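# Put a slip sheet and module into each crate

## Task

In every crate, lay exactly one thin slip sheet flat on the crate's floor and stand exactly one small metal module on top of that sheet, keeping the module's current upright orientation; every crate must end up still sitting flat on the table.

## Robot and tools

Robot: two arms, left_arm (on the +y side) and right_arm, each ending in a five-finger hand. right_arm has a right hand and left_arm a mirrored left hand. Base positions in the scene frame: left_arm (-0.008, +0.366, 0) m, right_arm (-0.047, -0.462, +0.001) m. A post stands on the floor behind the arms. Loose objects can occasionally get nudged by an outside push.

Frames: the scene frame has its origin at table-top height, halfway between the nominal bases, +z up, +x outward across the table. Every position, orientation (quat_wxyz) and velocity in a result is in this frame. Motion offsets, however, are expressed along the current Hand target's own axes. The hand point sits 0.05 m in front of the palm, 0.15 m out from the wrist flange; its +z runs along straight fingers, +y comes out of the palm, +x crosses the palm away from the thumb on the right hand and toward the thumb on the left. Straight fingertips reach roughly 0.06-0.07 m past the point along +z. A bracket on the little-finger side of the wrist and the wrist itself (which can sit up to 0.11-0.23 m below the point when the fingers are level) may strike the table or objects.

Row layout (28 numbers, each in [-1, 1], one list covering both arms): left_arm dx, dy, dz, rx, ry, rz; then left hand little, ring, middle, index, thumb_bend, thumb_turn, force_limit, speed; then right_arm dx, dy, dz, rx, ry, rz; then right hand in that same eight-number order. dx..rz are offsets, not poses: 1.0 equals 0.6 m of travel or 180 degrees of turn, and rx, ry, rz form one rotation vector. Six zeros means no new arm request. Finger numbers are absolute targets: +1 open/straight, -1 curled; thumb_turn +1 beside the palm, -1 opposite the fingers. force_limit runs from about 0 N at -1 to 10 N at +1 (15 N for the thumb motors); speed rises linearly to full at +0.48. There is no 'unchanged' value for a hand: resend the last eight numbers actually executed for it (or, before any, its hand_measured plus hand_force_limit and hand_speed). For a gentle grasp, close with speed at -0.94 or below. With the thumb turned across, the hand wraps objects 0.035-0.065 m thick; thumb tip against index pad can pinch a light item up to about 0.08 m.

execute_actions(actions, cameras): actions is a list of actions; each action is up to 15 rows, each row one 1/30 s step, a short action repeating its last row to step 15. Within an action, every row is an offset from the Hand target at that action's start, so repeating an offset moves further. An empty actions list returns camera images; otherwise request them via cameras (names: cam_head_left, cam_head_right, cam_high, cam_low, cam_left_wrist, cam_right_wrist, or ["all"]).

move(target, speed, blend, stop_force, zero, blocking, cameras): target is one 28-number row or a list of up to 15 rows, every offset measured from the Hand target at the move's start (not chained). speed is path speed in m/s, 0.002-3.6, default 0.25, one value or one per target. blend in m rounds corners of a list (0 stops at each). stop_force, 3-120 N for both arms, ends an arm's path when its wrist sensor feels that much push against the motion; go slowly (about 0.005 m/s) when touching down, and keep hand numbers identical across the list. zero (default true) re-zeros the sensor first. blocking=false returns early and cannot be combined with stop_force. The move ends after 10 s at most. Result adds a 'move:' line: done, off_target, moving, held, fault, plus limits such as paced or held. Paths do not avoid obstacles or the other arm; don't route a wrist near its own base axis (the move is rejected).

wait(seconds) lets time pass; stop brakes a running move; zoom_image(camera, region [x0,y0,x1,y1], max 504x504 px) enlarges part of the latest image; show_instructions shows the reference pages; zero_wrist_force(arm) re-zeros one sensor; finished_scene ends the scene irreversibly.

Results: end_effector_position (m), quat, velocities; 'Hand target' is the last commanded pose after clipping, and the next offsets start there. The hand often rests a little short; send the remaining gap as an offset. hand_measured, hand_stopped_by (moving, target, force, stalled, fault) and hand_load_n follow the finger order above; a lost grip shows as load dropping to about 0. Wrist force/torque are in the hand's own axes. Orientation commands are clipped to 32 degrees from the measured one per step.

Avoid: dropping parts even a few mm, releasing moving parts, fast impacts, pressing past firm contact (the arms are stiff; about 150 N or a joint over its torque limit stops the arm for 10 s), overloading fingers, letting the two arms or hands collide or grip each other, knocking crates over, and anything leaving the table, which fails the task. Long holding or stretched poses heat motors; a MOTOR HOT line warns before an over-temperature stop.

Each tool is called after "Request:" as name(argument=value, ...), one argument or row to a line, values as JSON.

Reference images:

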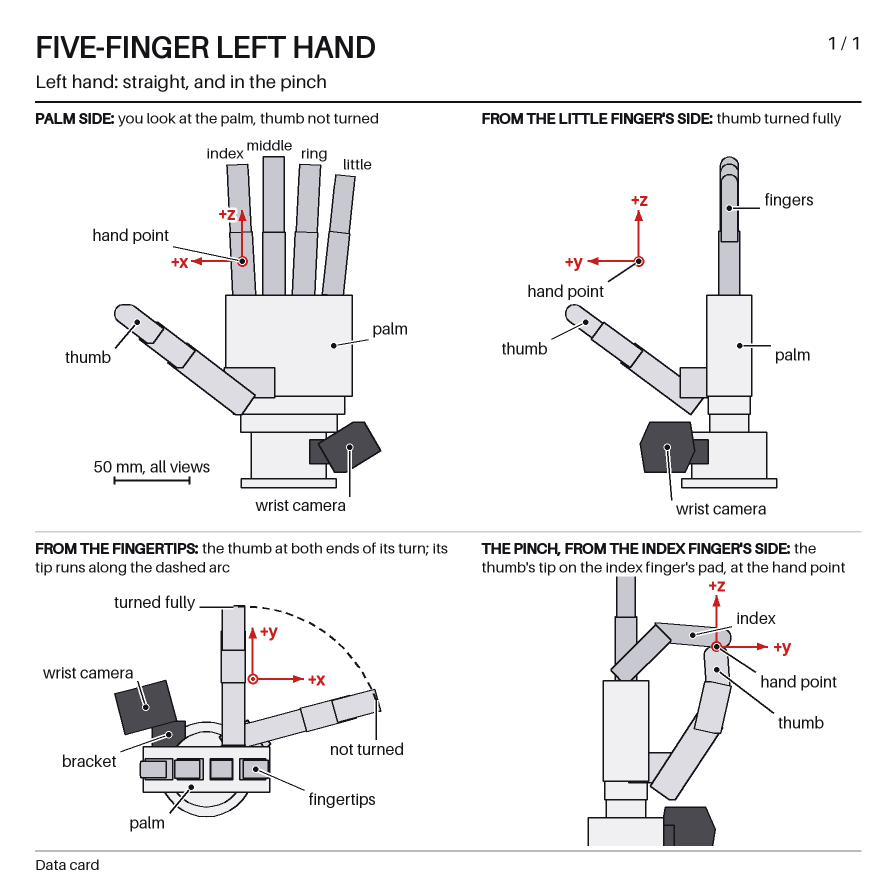

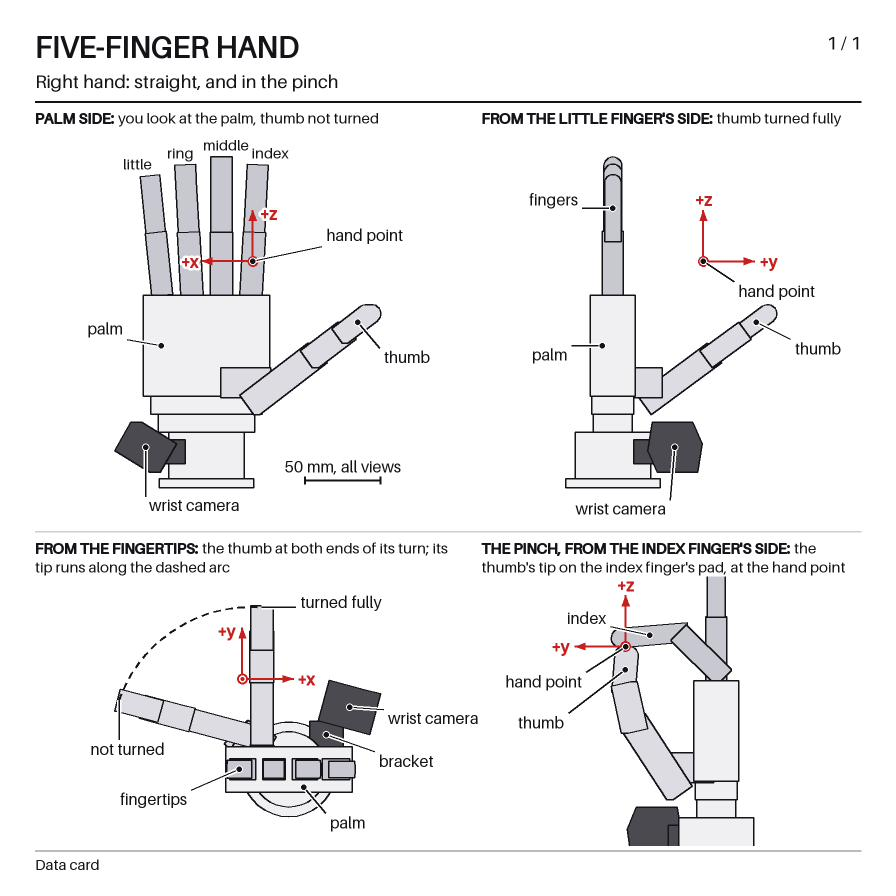

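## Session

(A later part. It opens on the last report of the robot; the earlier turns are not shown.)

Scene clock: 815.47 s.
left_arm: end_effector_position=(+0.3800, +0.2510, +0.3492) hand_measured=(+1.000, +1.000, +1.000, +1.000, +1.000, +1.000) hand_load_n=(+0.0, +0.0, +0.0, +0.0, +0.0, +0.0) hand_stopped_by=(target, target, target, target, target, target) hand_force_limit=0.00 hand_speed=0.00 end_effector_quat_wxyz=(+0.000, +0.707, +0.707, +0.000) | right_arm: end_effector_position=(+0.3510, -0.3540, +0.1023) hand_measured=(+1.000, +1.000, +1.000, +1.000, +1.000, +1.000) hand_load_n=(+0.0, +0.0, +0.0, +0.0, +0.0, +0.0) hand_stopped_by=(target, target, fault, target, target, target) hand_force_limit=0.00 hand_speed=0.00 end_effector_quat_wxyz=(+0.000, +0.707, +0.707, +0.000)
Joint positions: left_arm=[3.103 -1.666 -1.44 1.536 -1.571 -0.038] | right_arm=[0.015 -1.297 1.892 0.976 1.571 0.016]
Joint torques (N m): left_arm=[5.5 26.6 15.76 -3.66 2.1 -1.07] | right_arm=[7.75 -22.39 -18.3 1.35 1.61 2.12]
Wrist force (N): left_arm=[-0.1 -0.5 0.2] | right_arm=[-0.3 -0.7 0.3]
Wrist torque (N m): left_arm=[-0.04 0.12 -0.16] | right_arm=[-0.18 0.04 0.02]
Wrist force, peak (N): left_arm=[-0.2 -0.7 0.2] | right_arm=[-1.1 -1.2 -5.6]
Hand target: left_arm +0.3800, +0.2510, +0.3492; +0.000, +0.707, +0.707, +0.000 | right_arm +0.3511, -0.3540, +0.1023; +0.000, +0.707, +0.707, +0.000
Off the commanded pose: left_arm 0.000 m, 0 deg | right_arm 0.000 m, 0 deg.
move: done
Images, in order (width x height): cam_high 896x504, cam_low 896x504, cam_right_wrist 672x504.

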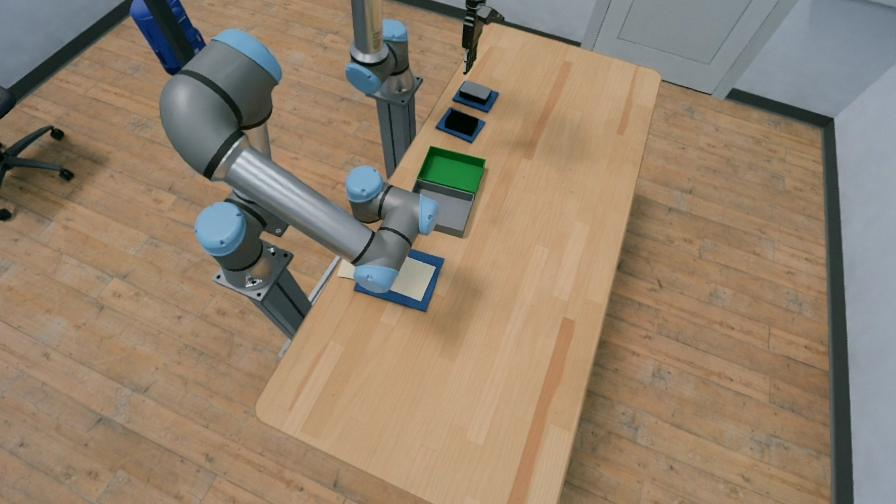

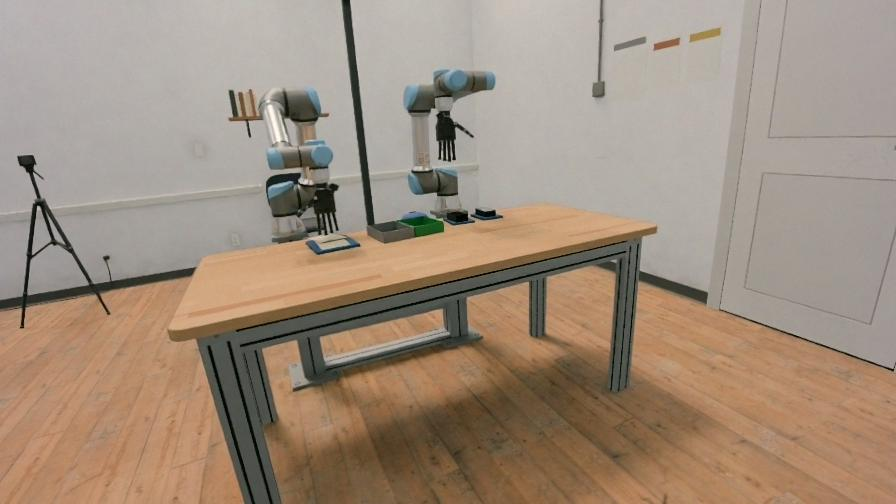

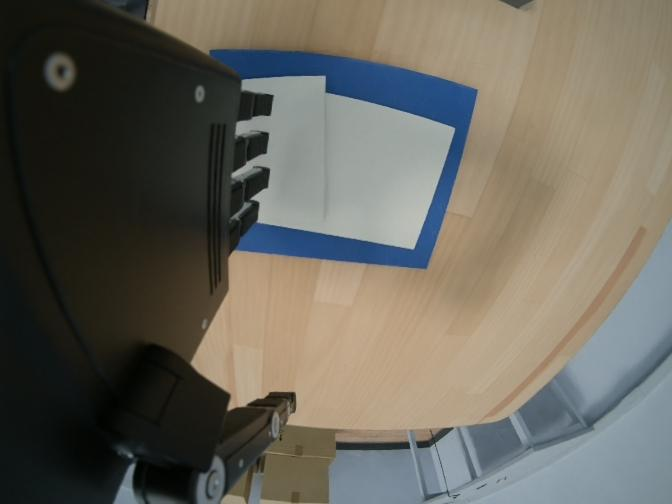

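Request:
move(
  target=[0,0,0,0,0,0,1,1,1,1,1,1,0,0,0,0,0.05,0,0,0,1,1,1,1,1,1,0,0],
  speed=0.005,
  stop_force=4,
)

Request:
move(
  target=[0,0,0,0,0,0,1,1,1,1,1,1,0,0,0,-0.05,0,0,0,0,1,1,1,1,1,1,0,0],
  speed=0.03,
  cameras=["cam_right_wrist","cam_high","cam_low"],
)

Request:
zoom_image(
  camera="cam_high",
  region=[320, 200, 480, 330],
)

Request:
zoom_image(
  camera="cam_low",
  region=[290, 170, 390, 265],
)

Scene clock: 831.93 s.
left_arm: end_effector_position=(+0.3800, +0.2510, +0.3492) hand_measured=(+1.000, +1.000, +1.000, +1.000, +1.000, +1.000) hand_load_n=(+0.0, +0.0, +0.0, +0.0, +0.0, +0.0) hand_stopped_by=(target, target, target, target, target, target) hand_force_limit=0.00 hand_speed=0.00 end_effector_quat_wxyz=(+0.000, +0.707, +0.707, +0.000) | right_arm: end_effector_position=(+0.3510, -0.3540, +0.0843) hand_measured=(+1.000, +1.000, +1.000, +1.000, +1.000, +1.000) hand_load_n=(+0.0, +0.0, +0.0, +0.0, +0.0, +0.0) hand_stopped_by=(target, target, fault, target, target, target) hand_force_limit=0.00 hand_speed=0.00 end_effector_quat_wxyz=(+0.000, +0.707, +0.707, +0.000)
Joint positions: left_arm=[3.103 -1.666 -1.44 1.536 -1.571 -0.038] | right_arm=[0.015 -1.271 1.912 0.93 1.571 0.016]
Joint torques (N m): left_arm=[4.2 25.53 13.27 -3.45 1.89 -0.99] | right_arm=[7.64 -33.76 -20.2 3.34 -0.94 2.19]
Wrist force (N): left_arm=[-0.3 -0.4 0.1] | right_arm=[-0.4 -1.0 -5.5]
Wrist torque (N m): left_arm=[-0.02 0.15 -0.17] | right_arm=[0.18 0.21 0.01]
Wrist force, peak (N): left_arm=[-0.3 -0.7 0.0] | right_arm=[-0.6 -0.9 -8.0]
Hand target: left_arm +0.3800, +0.2510, +0.3492; +0.000, +0.707, +0.707, +0.000 | right_arm +0.3510, -0.3540, +0.0843; +0.000, +0.707, +0.707, +0.000 (not the last commanded pose)
Off the commanded pose: left_arm 0.000 m, 0 deg | right_arm 0.012 m, 0 deg.
move: contact (right_arm)

Scene clock: 833.20 s.
left_arm: end_effector_position=(+0.3800, +0.2510, +0.3492) hand_measured=(+1.000, +1.000, +1.000, +1.000, +1.000, +1.000) hand_load_n=(+0.0, +0.0, +0.0, +0.0, +0.0, +0.0) hand_stopped_by=(target, target, target, target, target, target) hand_force_limit=0.00 hand_speed=0.00 end_effector_quat_wxyz=(+0.000, +0.707, +0.707, +0.000) | right_arm: end_effector_position=(+0.3210, -0.3539, +0.0843) hand_measured=(+1.000, +1.000, +1.000, +1.000, +1.000, +1.000) hand_load_n=(+0.0, +0.0, +0.0, +0.0, +0.0, +0.0) hand_stopped_by=(target, target, fault, target, target, target) hand_force_limit=0.00 hand_speed=0.00 end_effector_quat_wxyz=(+0.000, +0.707, +0.707, +0.000) end_effector_velocity=(+0.002, +0.000, +0.000) end_effector_angular_velocity=(+0.000, -0.001, -0.002)
Joint positions: left_arm=[3.103 -1.666 -1.44 1.536 -1.571 -0.038] | right_arm=[0.017 -1.331 1.994 0.908 1.571 0.018]
Joint velocities: left_arm=[within noise] | right_arm=[0 0.004 -0.006 0.001 0 0.002]
Joint torques (N m): left_arm=[4.52 26.21 13.34 -3.51 1.86 -0.96] | right_arm=[5.07 -14.47 -22.1 2.58 -0.04 1.59]
Wrist force (N): left_arm=[-0.1 -0.5 0.1] | right_arm=[-0.3 -0.6 0.3]
Wrist torque (N m): left_arm=[-0.05 0.11 -0.15] | right_arm=[-0.14 0.08 -0.02]
Wrist force, peak (N): left_arm=[-0.1 -0.7 -0.1] | right_arm=[-0.4 -1.2 -5.1]
Hand target: left_arm +0.3800, +0.2510, +0.3492; +0.000, +0.707, +0.707, +0.000 | right_arm +0.3210, -0.3539, +0.0843; +0.000, +0.707, +0.707, +0.000
Off the commanded pose: left_arm 0.000 m, 0 deg | right_arm 0.000 m, 0 deg.
move: done
Images, in order (width x height): cam_high 896x504, cam_low 896x504, cam_right_wrist 672x504.

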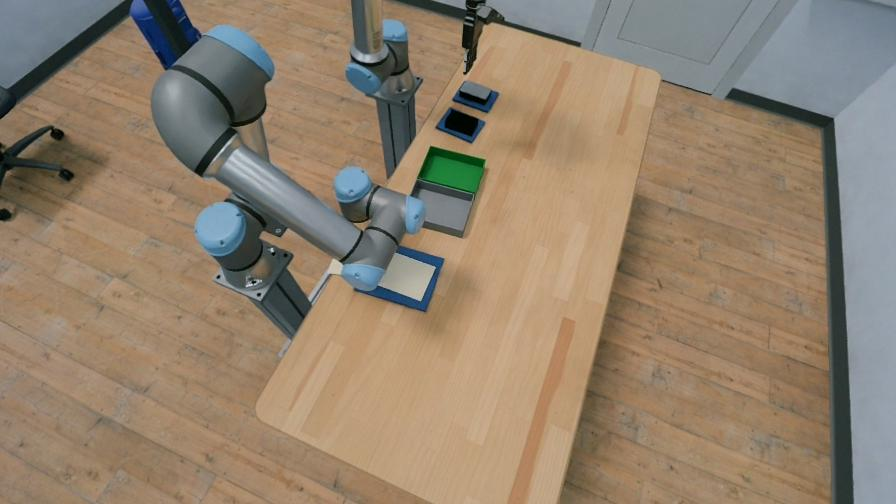

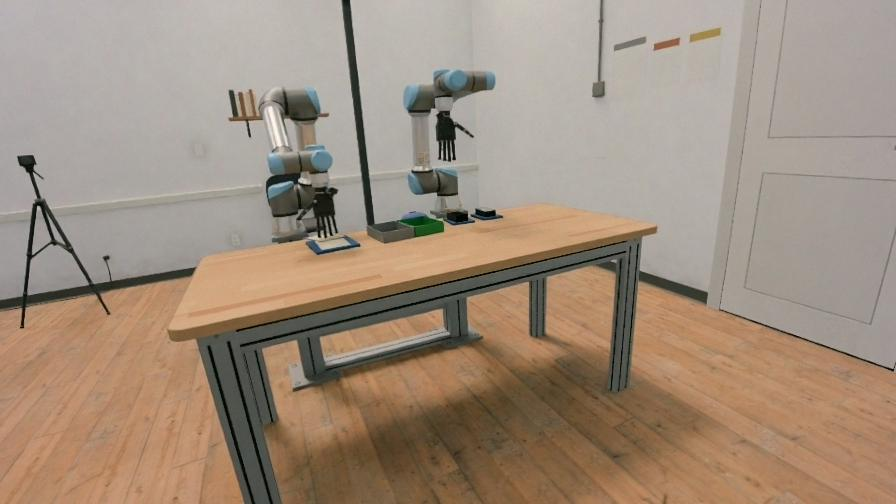

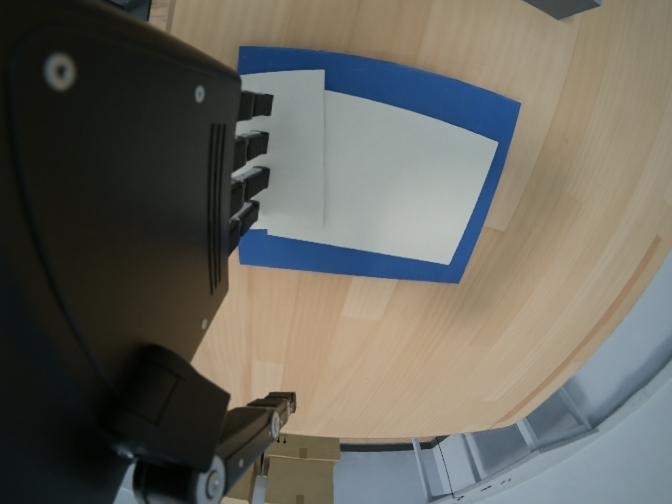

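Scaled by 3.150 from the camera's image (finer frame: 1280x720).

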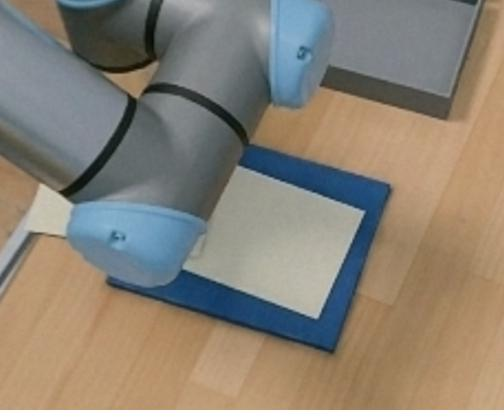

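Scaled by 5.040 from the camera's image (finer frame: 1280x720).

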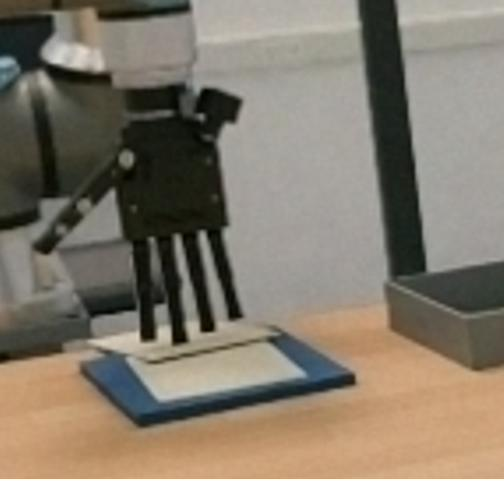

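Request:
move(
  target=[
    [0,0,0,0,0,0,1,1,1,1,1,1,0,0,0,0,-0.03,0,0,0,1,1,1,1,1,1,0,0],
    [0,0,0,0,0,0,1,1,1,1,1,1,0,0,0.01,0.05,-0.03,0,0,0,1,1,1,1,1,1,0,0],
  ],
  speed=0.03,
)

Request:
move(
  target=[0,0,0,0,0,0,1,1,1,1,1,1,0,0,0,0,0.05,0,0,0,1,1,1,1,1,1,0,0],
  speed=0.005,
  stop_force=4,
)

Request:
move(
  target=[0,0,0,0,0,0,1,1,1,1,1,1,0,0,0,-0.055,0.0003,0,0,0,1,1,1,1,1,1,0,0],
  speed=0.03,
  cameras=["cam_right_wrist","cam_high","cam_low"],
)

Request:
zoom_image(
  camera="cam_high",
  region=[320, 200, 480, 330],
)

Request:
zoom_image(
  camera="cam_low",
  region=[290, 170, 390, 265],
)

Scene clock: 860.33 s.
left_arm: end_effector_position=(+0.3800, +0.2510, +0.3492) hand_measured=(+1.000, +1.000, +1.000, +1.000, +1.000, +1.000) hand_load_n=(+0.0, +0.0, +0.0, +0.0, -0.5, +0.0) hand_stopped_by=(target, target, target, target, target, target) hand_force_limit=0.00 hand_speed=0.00 end_effector_quat_wxyz=(+0.000, +0.707, +0.707, +0.000) | right_arm: end_effector_position=(+0.3511, -0.3479, +0.1022) hand_measured=(+1.000, +1.000, +1.000, +1.000, +1.000, +1.000) hand_load_n=(+0.0, +0.0, +0.0, +0.0, +0.0, +0.0) hand_stopped_by=(target, target, fault, target, target, target) hand_force_limit=0.00 hand_speed=0.00 end_effector_quat_wxyz=(+0.000, +0.707, +0.707, +0.000) end_effector_velocity=(-0.003, +0.000, -0.001) end_effector_angular_velocity=(+0.000, +0.002, +0.001)
Joint positions: left_arm=[3.103 -1.666 -1.44 1.536 -1.571 -0.038] | right_arm=[0.033 -1.291 1.885 0.978 1.571 0.034]
Joint velocities: left_arm=[within noise] | right_arm=[0 -0.004 0.007 -0.002 0 0]
Joint torques (N m): left_arm=[3.16 25.55 11.86 -3.59 1.84 -0.99] | right_arm=[-4.44 -34.46 -10.75 1.71 -0.84 0.16]
Wrist force (N): left_arm=[-0.2 -0.5 0.0] | right_arm=[-0.2 -0.8 0.3]
Wrist torque (N m): left_arm=[-0.03 0.13 -0.16] | right_arm=[-0.17 0.04 -0.05]
Wrist force, peak (N): left_arm=[-0.2 -0.7 0.3] | right_arm=[-0.4 -1.3 0.5]
Hand target: left_arm +0.3800, +0.2510, +0.3492; +0.000, +0.707, +0.707, +0.000 | right_arm +0.3511, -0.3480, +0.1023; +0.000, +0.707, +0.707, +0.000
Off the commanded pose: left_arm 0.000 m, 0 deg | right_arm 0.000 m, 0 deg.
move: done

Scene clock: 864.97 s.
left_arm: end_effector_position=(+0.3800, +0.2510, +0.3492) hand_measured=(+1.000, +1.000, +1.000, +1.000, +1.000, +1.000) hand_load_n=(+0.0, -0.5, +0.0, +0.0, +0.0, +0.0) hand_stopped_by=(target, target, target, target, target, target) hand_force_limit=0.00 hand_speed=0.00 end_effector_quat_wxyz=(+0.000, +0.707, +0.707, +0.000) | right_arm: end_effector_position=(+0.3510, -0.3480, +0.0843) hand_measured=(+1.000, +1.000, +1.000, +1.000, +1.000, +1.000) hand_load_n=(+0.0, +0.0, +0.0, +0.0, +0.0, +0.0) hand_stopped_by=(target, target, fault, target, target, target) hand_force_limit=0.00 hand_speed=0.00 end_effector_quat_wxyz=(+0.000, +0.707, +0.707, +0.000)
Joint positions: left_arm=[3.103 -1.666 -1.44 1.536 -1.571 -0.038] | right_arm=[0.032 -1.266 1.905 0.932 1.571 0.034]
Joint torques (N m): left_arm=[3.22 25.74 10.85 -3.55 2.18 -0.9] | right_arm=[-4.66 -32.92 -19.1 3.14 1.88 -1.15]
Wrist force (N): left_arm=[-0.2 -0.5 -0.1] | right_arm=[-0.4 -0.8 -5.1]
Wrist torque (N m): left_arm=[-0.04 0.12 -0.16] | right_arm=[0.16 0.21 -0.01]
Wrist force, peak (N): left_arm=[-0.3 -0.7 -0.1] | right_arm=[-0.5 -0.9 -7.7]
Hand target: left_arm +0.3800, +0.2510, +0.3492; +0.000, +0.707, +0.707, +0.000 | right_arm +0.3510, -0.3480, +0.0843; +0.000, +0.707, +0.707, +0.000 (not the last commanded pose)
Off the commanded pose: left_arm 0.000 m, 0 deg | right_arm 0.012 m, 0 deg.
move: contact (right_arm)

Scene clock: 866.33 s.
left_arm: end_effector_position=(+0.3800, +0.2510, +0.3492) hand_measured=(+1.000, +1.000, +1.000, +1.000, +1.000, +1.000) hand_load_n=(+0.0, +0.0, +0.0, +0.0, +0.0, +0.0) hand_stopped_by=(target, target, target, target, target, target) hand_force_limit=0.00 hand_speed=0.00 end_effector_quat_wxyz=(+0.000, +0.707, +0.707, +0.000) | right_arm: end_effector_position=(+0.3180, -0.3479, +0.0842) hand_measured=(+1.000, +1.000, +1.000, +1.000, +1.000, +1.000) hand_load_n=(+0.0, +0.0, +0.0, +0.0, +0.0, +0.5) hand_stopped_by=(target, target, fault, target, target, target) hand_force_limit=0.00 hand_speed=0.00 end_effector_quat_wxyz=(+0.000, +0.707, +0.707, +0.000) end_effector_velocity=(+0.002, +0.000, +0.000) end_effector_angular_velocity=(+0.000, -0.001, +0.000)
Joint positions: left_arm=[3.103 -1.666 -1.44 1.536 -1.571 -0.038] | right_arm=[0.036 -1.331 1.995 0.907 1.571 0.037]
Joint velocities: left_arm=[within noise] | right_arm=[0 0.004 -0.006 0.001 0 0]
Joint torques (N m): left_arm=[4.58 25.42 10.98 -3.67 2.09 -0.95] | right_arm=[3.14 -14.75 -19.68 2.83 1.51 1.44]
Wrist force (N): left_arm=[-0.2 -0.7 0.0] | right_arm=[-0.5 -0.7 0.0]
Wrist torque (N m): left_arm=[-0.06 0.14 -0.16] | right_arm=[-0.14 0.12 -0.03]
Wrist force, peak (N): left_arm=[-0.2 -0.7 -0.1] | right_arm=[-0.7 0.8 -5.4]
Hand target: left_arm +0.3800, +0.2510, +0.3492; +0.000, +0.707, +0.707, +0.000 | right_arm +0.3180, -0.3479, +0.0841; +0.000, +0.707, +0.707, +0.000
Off the commanded pose: left_arm 0.000 m, 0 deg | right_arm 0.000 m, 0 deg.
move: done
Images, in order (width x height): cam_high 896x504, cam_low 896x504, cam_right_wrist 672x504.

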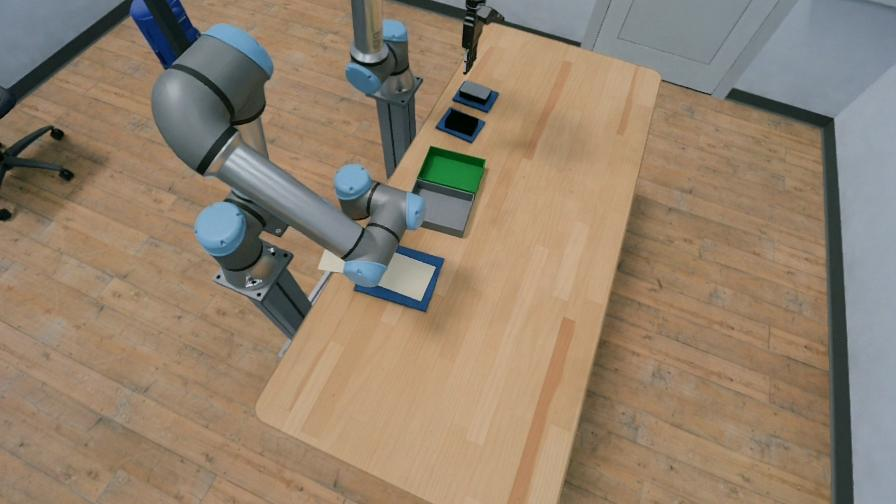

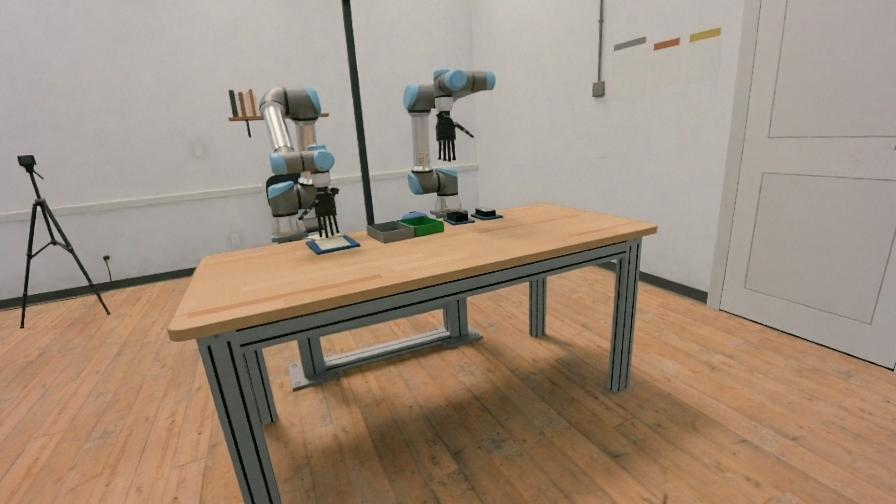

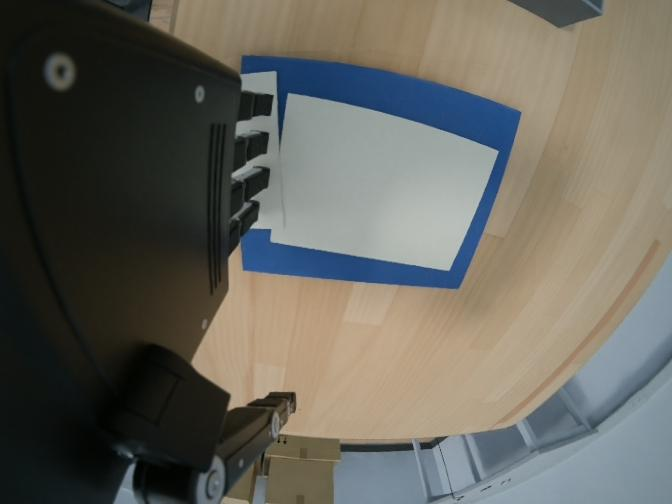

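Scaled by 3.150 from the camera's image (finer frame: 1280x720).

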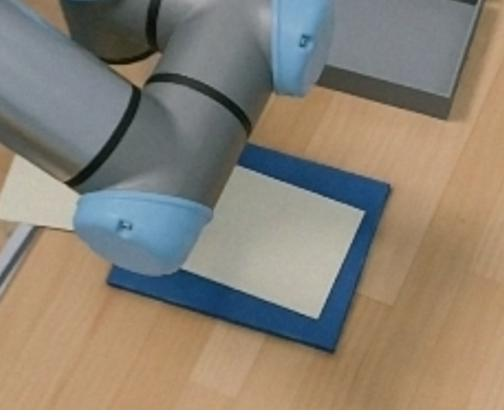

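Scaled by 5.040 from the camera's image (finer frame: 1280x720).

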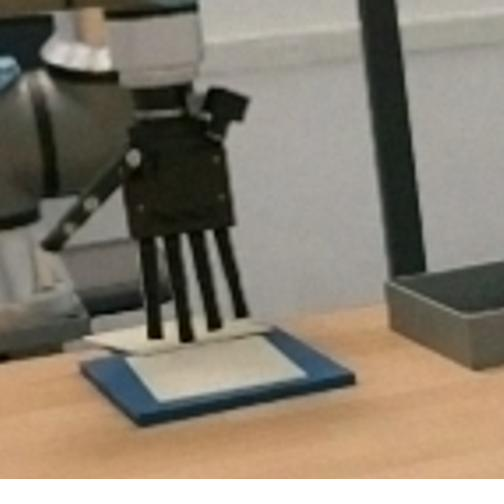

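Request:
move(
  target=[
    [0,0,0,0,0,0,1,1,1,1,1,1,0,0,0,0,-0.03,0,0,0,1,1,1,1,1,1,0,0],
    [0,0,0,0,0,0,1,1,1,1,1,1,0,0,-0.2,0.1,-0.35,0,0,0,1,1,1,1,1,1,0,0],
  ],
  speed=[0.03,0.2],
  cameras=["cam_right_wrist","cam_high","cam_low"],
)

Request:
zoom_image(
  camera="cam_high",
  region=[300, 200, 460, 330],
)

Request:
zoom_image(
  camera="cam_right_wrist",
  region=[220, 60, 480, 320],
)

Scene clock: 876.37 s.
left_arm: end_effector_position=(+0.3800, +0.2510, +0.3492) hand_measured=(+1.000, +1.000, +1.000, +1.000, +1.000, +1.000) hand_load_n=(+0.0, +0.0, +0.0, +0.0, +0.0, +0.0) hand_stopped_by=(target, target, target, target, target, target) hand_force_limit=0.00 hand_speed=0.00 end_effector_quat_wxyz=(+0.000, +0.707, +0.707, +0.000) | right_arm: end_effector_position=(+0.3781, -0.4680, +0.2939) hand_measured=(+1.000, +1.000, +1.000, +1.000, +1.000, +1.000) hand_load_n=(+0.0, +0.0, +0.0, +0.0, +0.0, +0.0) hand_stopped_by=(target, target, fault, target, target, target) hand_force_limit=0.00 hand_speed=0.00 end_effector_quat_wxyz=(+0.000, +0.707, +0.707, +0.000) end_effector_velocity=(+0.001, -0.001, +0.002) end_effector_angular_velocity=(+0.000, -0.002, -0.001)
Joint positions: left_arm=[3.103 -1.666 -1.44 1.536 -1.571 -0.038] | right_arm=[-0.306 -1.452 1.557 1.466 1.571 -0.305]
Joint velocities: left_arm=[within noise] | right_arm=[-0.001 0 -0.005 0.003 -0.001 0]
Joint torques (N m): left_arm=[2.9 25.04 11.24 -3.52 1.93 -0.98] | right_arm=[-5.32 -31.24 -25.66 3.3 -0.71 -0.34]
Wrist force (N): left_arm=[-0.1 -0.5 -0.1] | right_arm=[-0.8 -0.7 0.8]
Wrist torque (N m): left_arm=[-0.04 0.11 -0.15] | right_arm=[-0.23 0.10 -0.08]
Wrist force, peak (N): left_arm=[-0.4 -0.6 0.0] | right_arm=[0.5 -1.6 1.8]
Hand target: left_arm +0.3800, +0.2510, +0.3492; +0.000, +0.707, +0.707, +0.000 | right_arm +0.3781, -0.4680, +0.2941; +0.000, +0.707, +0.707, +0.000
Off the commanded pose: left_arm 0.000 m, 0 deg | right_arm 0.000 m, 0 deg.
move: done
Images, in order (width x height): cam_high 896x504, cam_low 896x504, cam_right_wrist 672x504.

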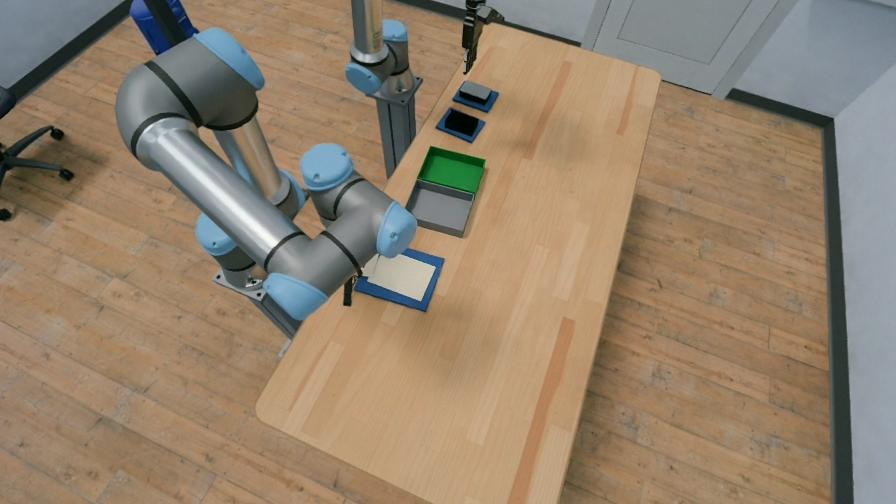

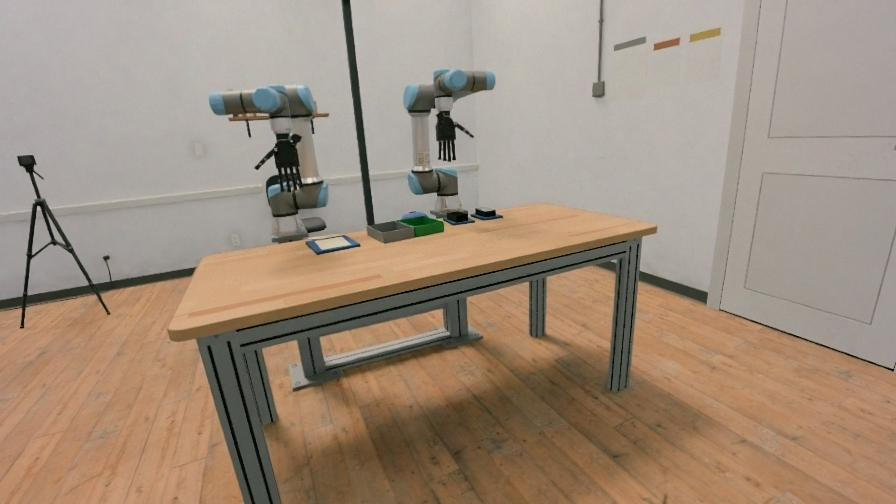

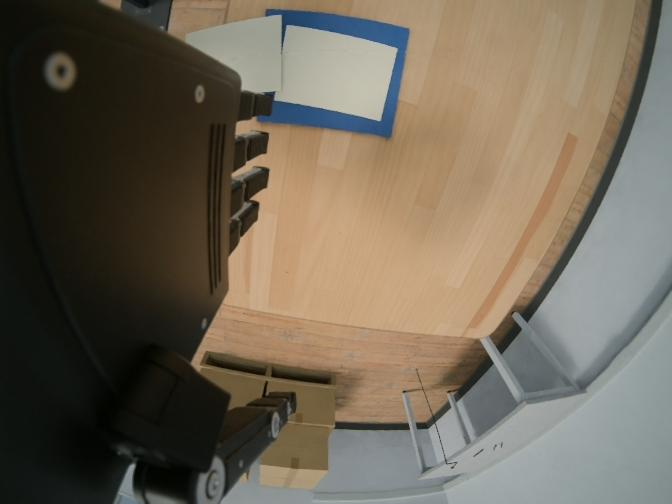

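Scaled by 3.150 from the camera's image (finer frame: 1280x720).

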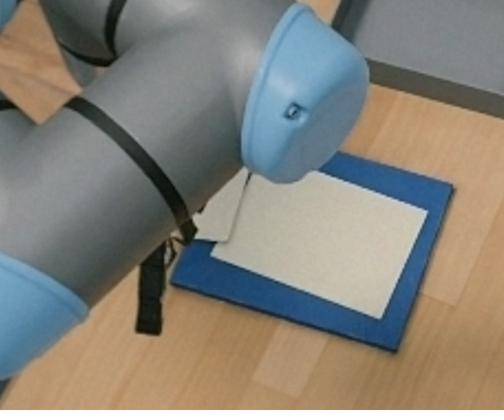

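Scaled by 1.938 from the camera's image (finer frame: 960x720).

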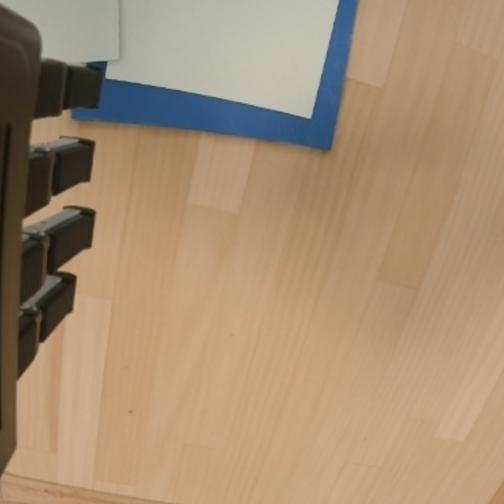

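Request:
move(
  target=[0,0,0,0,0,0,1,1,1,1,1,1,0,0,0.3467,-0.3967,0.0733,0,0,0,1,1,1,1,1,-1,0,0],
  speed=0.2,
  cameras=["cam_right_wrist","cam_high","cam_low"],
)

Request:
zoom_image(
  camera="cam_high",
  region=[290, 190, 450, 320],
)

Request:
zoom_image(
  camera="cam_right_wrist",
  region=[220, 60, 520, 320],
)

Scene clock: 917.07 s.
left_arm: end_effector_position=(+0.3800, +0.2510, +0.3492) hand_measured=(+1.000, +1.000, +1.000, +1.000, +1.000, +1.000) hand_load_n=(+0.0, +0.0, +0.0, +0.0, +0.0, +0.0) hand_stopped_by=(target, target, target, target, target, target) hand_force_limit=0.00 hand_speed=0.00 end_effector_quat_wxyz=(+0.000, +0.707, +0.707, +0.000) | right_arm: end_effector_position=(+0.1402, -0.2598, +0.2503) hand_measured=(+1.000, +1.000, +1.000, +1.000, +1.000, -1.000) hand_load_n=(+0.0, +0.0, +0.0, +0.0, +0.0, +0.0) hand_stopped_by=(target, target, fault, target, target, target) hand_force_limit=0.00 hand_speed=0.00 end_effector_quat_wxyz=(+0.000, +0.707, +0.707, +0.000) end_effector_velocity=(-0.001, +0.000, +0.000) end_effector_angular_velocity=(+0.000, +0.001, -0.003)
Joint positions: left_arm=[3.103 -1.666 -1.44 1.536 -1.571 -0.038] | right_arm=[0.543 -1.698 1.915 1.354 1.57 0.544]
Joint velocities: left_arm=[within noise] | right_arm=[0.003 0.001 0 0 -0.001 0.006]
Joint torques (N m): left_arm=[3 23.7 12.04 -3.6 1.97 -1.08] | right_arm=[7.16 -19.09 -10.33 3.39 -1.23 2.1]
Wrist force (N): left_arm=[-0.1 -0.4 0.0] | right_arm=[-0.2 -0.5 0.5]
Wrist torque (N m): left_arm=[-0.03 0.12 -0.16] | right_arm=[-0.14 0.04 0.04]
Wrist force, peak (N): left_arm=[-0.1 -0.7 0.1] | right_arm=[0.8 -1.9 0.5]
Hand target: left_arm +0.3800, +0.2510, +0.3492; +0.000, +0.707, +0.707, +0.000 | right_arm +0.1402, -0.2598, +0.2503; +0.000, +0.707, +0.707, +0.000
Off the commanded pose: left_arm 0.000 m, 0 deg | right_arm 0.000 m, 0 deg.
move: done
Images, in order (width x height): cam_high 896x504, cam_low 896x504, cam_right_wrist 672x504.

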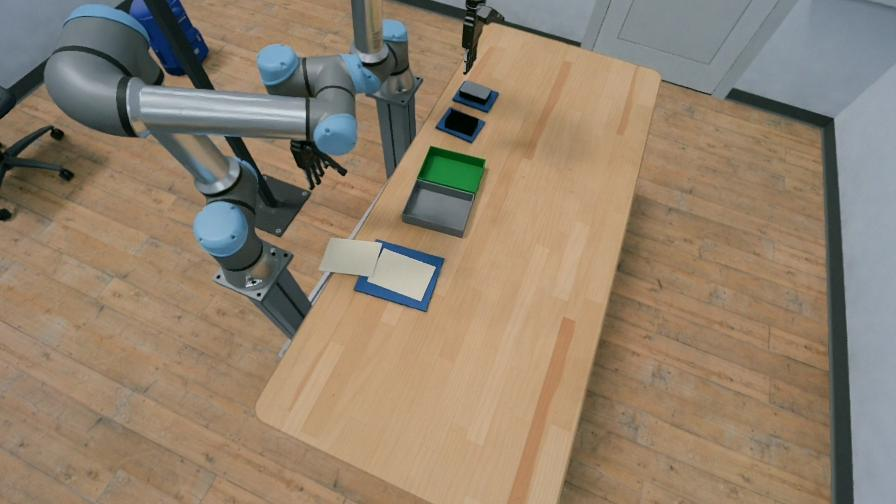

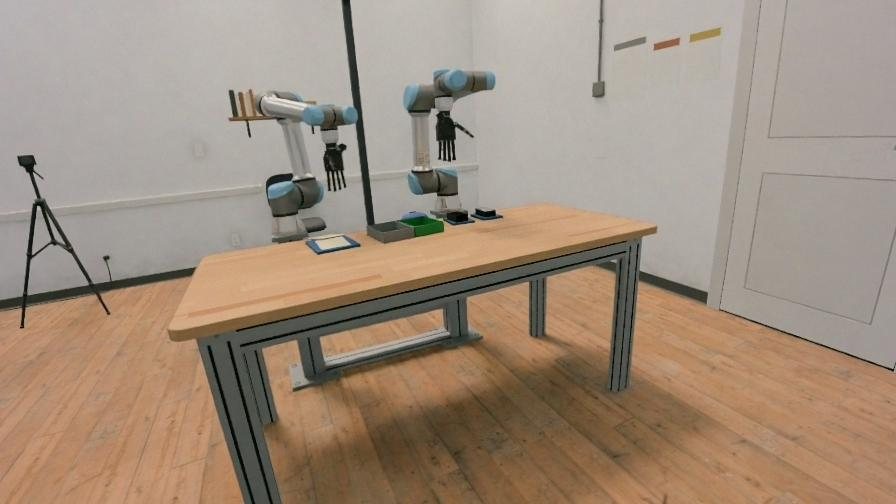

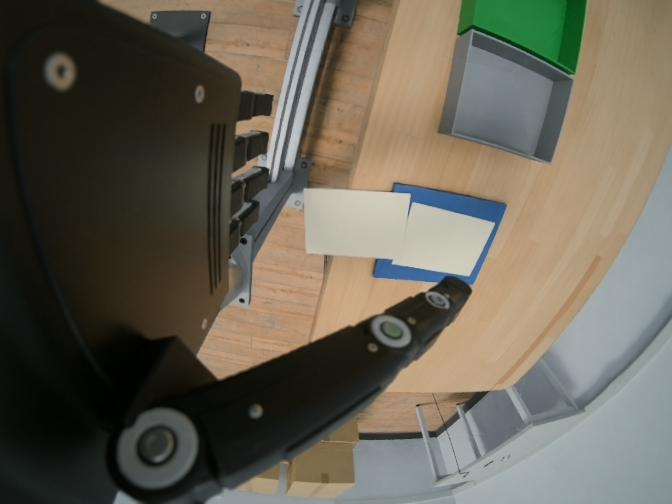

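Scaled by 3.150 from the camera's image (finer frame: 1280x720).

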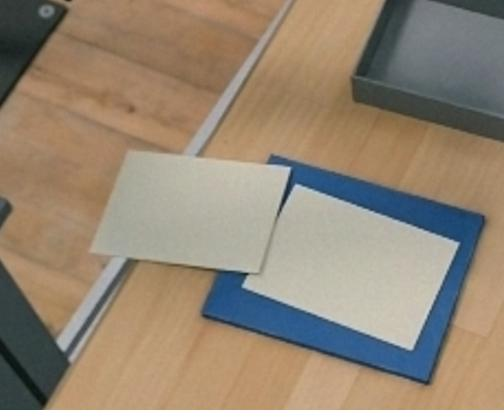

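Scaled by 1.680 from the camera's image (finer frame: 960x720).

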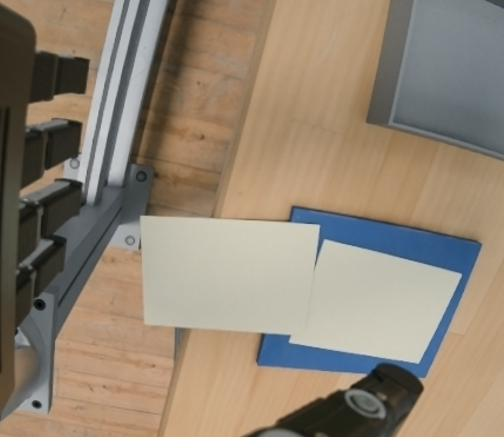

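Request:
move(
  target=[
    [0,0,0,0,0,0,1,1,1,1,1,1,0,0,-0.0767,0.0148,0.25,0,0,-0.0667,1,1,1,1,1,-1,0,0],
  ],
  speed=0.15,
  cameras=["cam_right_wrist","cam_high","cam_low"],
)

Request:
zoom_image(
  camera="cam_high",
  region=[290, 190, 450, 320],
)

Request:
zoom_image(
  camera="cam_right_wrist",
  region=[220, 60, 520, 320],
)

Scene clock: 1000.50 s.
left_arm: end_effector_position=(+0.3800, +0.2510, +0.3492) hand_measured=(+1.000, +1.000, +1.000, +1.000, +1.000, +1.000) hand_load_n=(+0.0, +0.0, +0.0, +0.0, +0.0, +0.0) hand_stopped_by=(target, target, target, target, target, target) hand_force_limit=0.00 hand_speed=0.00 end_effector_quat_wxyz=(+0.000, +0.707, +0.707, +0.000) | right_arm: end_effector_position=(+0.1490, -0.3058, +0.1003) hand_measured=(+1.000, +1.000, +1.000, +1.000, +1.000, -1.000) hand_load_n=(+0.0, +0.0, +0.0, +0.0, +0.0, +0.0) hand_stopped_by=(target, target, fault, target, target, target) hand_force_limit=0.00 hand_speed=0.00 end_effector_quat_wxyz=(+0.000, +0.630, +0.777, +0.000)
Joint positions: left_arm=[3.103 -1.666 -1.44 1.536 -1.571 -0.038] | right_arm=[0.264 -1.67 2.315 0.927 1.57 0.056]
Joint torques (N m): left_arm=[1.27 23.25 11.45 -3.39 2.08 -1.28] | right_arm=[-5.16 -12.49 -8.16 0.65 0.95 -1.89]
Wrist force (N): left_arm=[-0.3 -0.6 0.1] | right_arm=[-0.5 -0.6 0.0]
Wrist torque (N m): left_arm=[-0.06 0.15 -0.16] | right_arm=[-0.09 0.14 0.02]
Wrist force, peak (N): left_arm=[-0.3 -0.7 0.2] | right_arm=[-1.2 -0.7 1.6]
Hand target: left_arm +0.3800, +0.2510, +0.3492; +0.000, +0.707, +0.707, +0.000 | right_arm +0.1489, -0.3058, +0.1002; +0.000, +0.630, +0.777, +0.000
Off the commanded pose: left_arm 0.000 m, 0 deg | right_arm 0.000 m, 0 deg.
move: done
Images, in order (width x height): cam_high 896x504, cam_low 896x504, cam_right_wrist 672x504.

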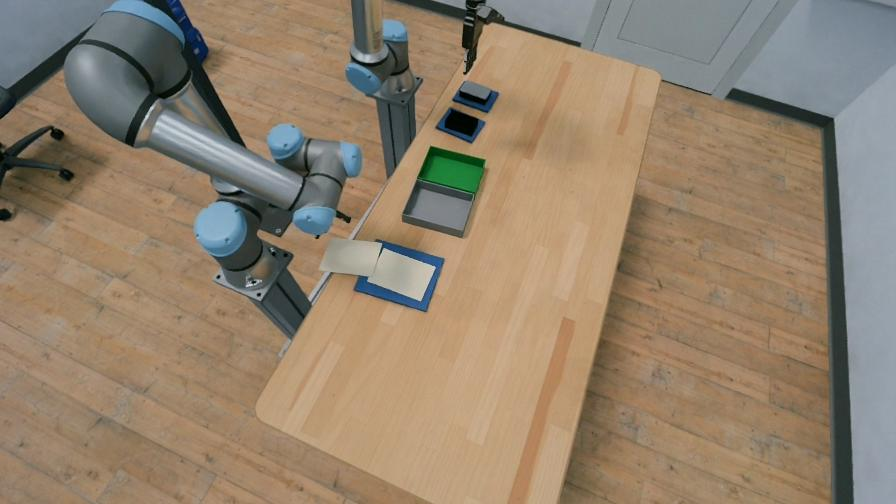

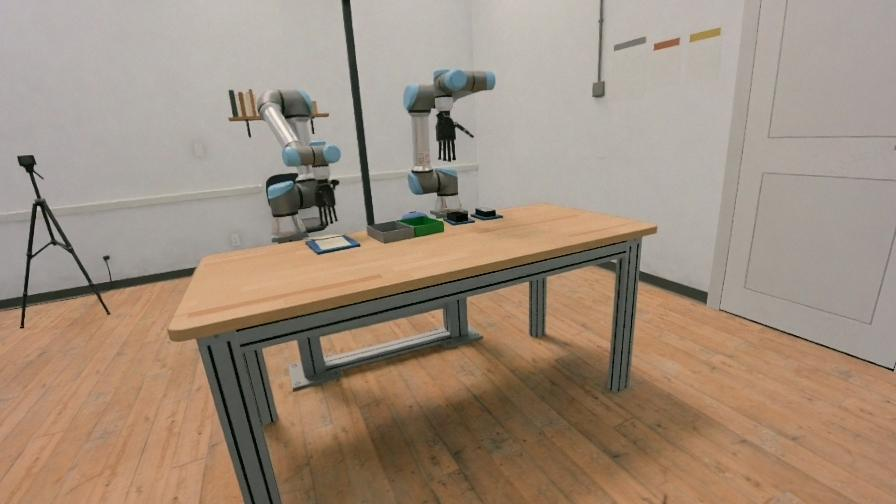

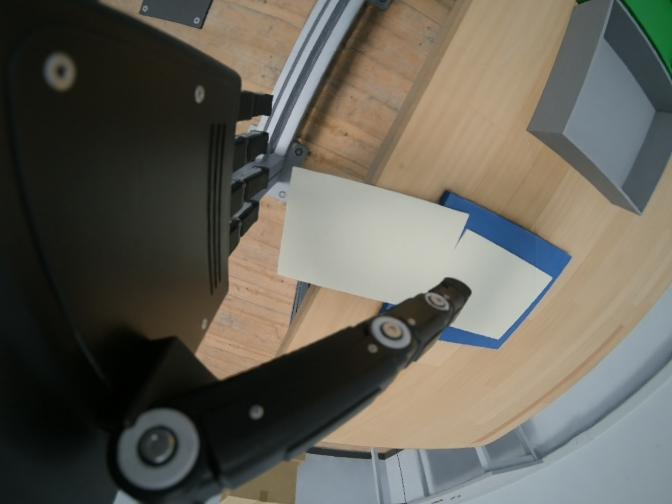

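Scaled by 3.150 from the camera's image (finer frame: 1280x720).

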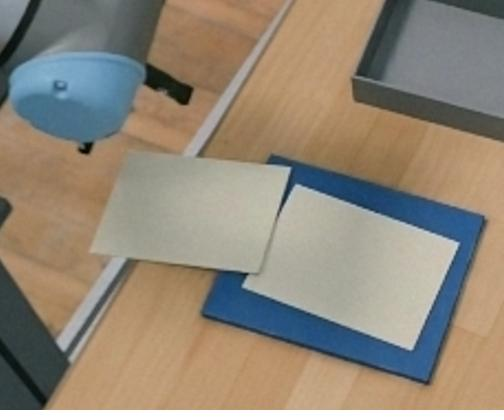

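Scaled by 1.680 from the camera's image (finer frame: 960x720).

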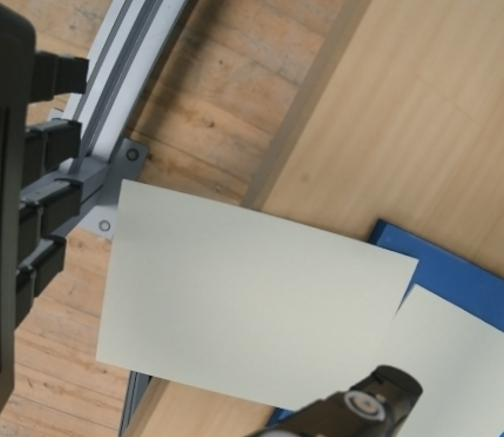

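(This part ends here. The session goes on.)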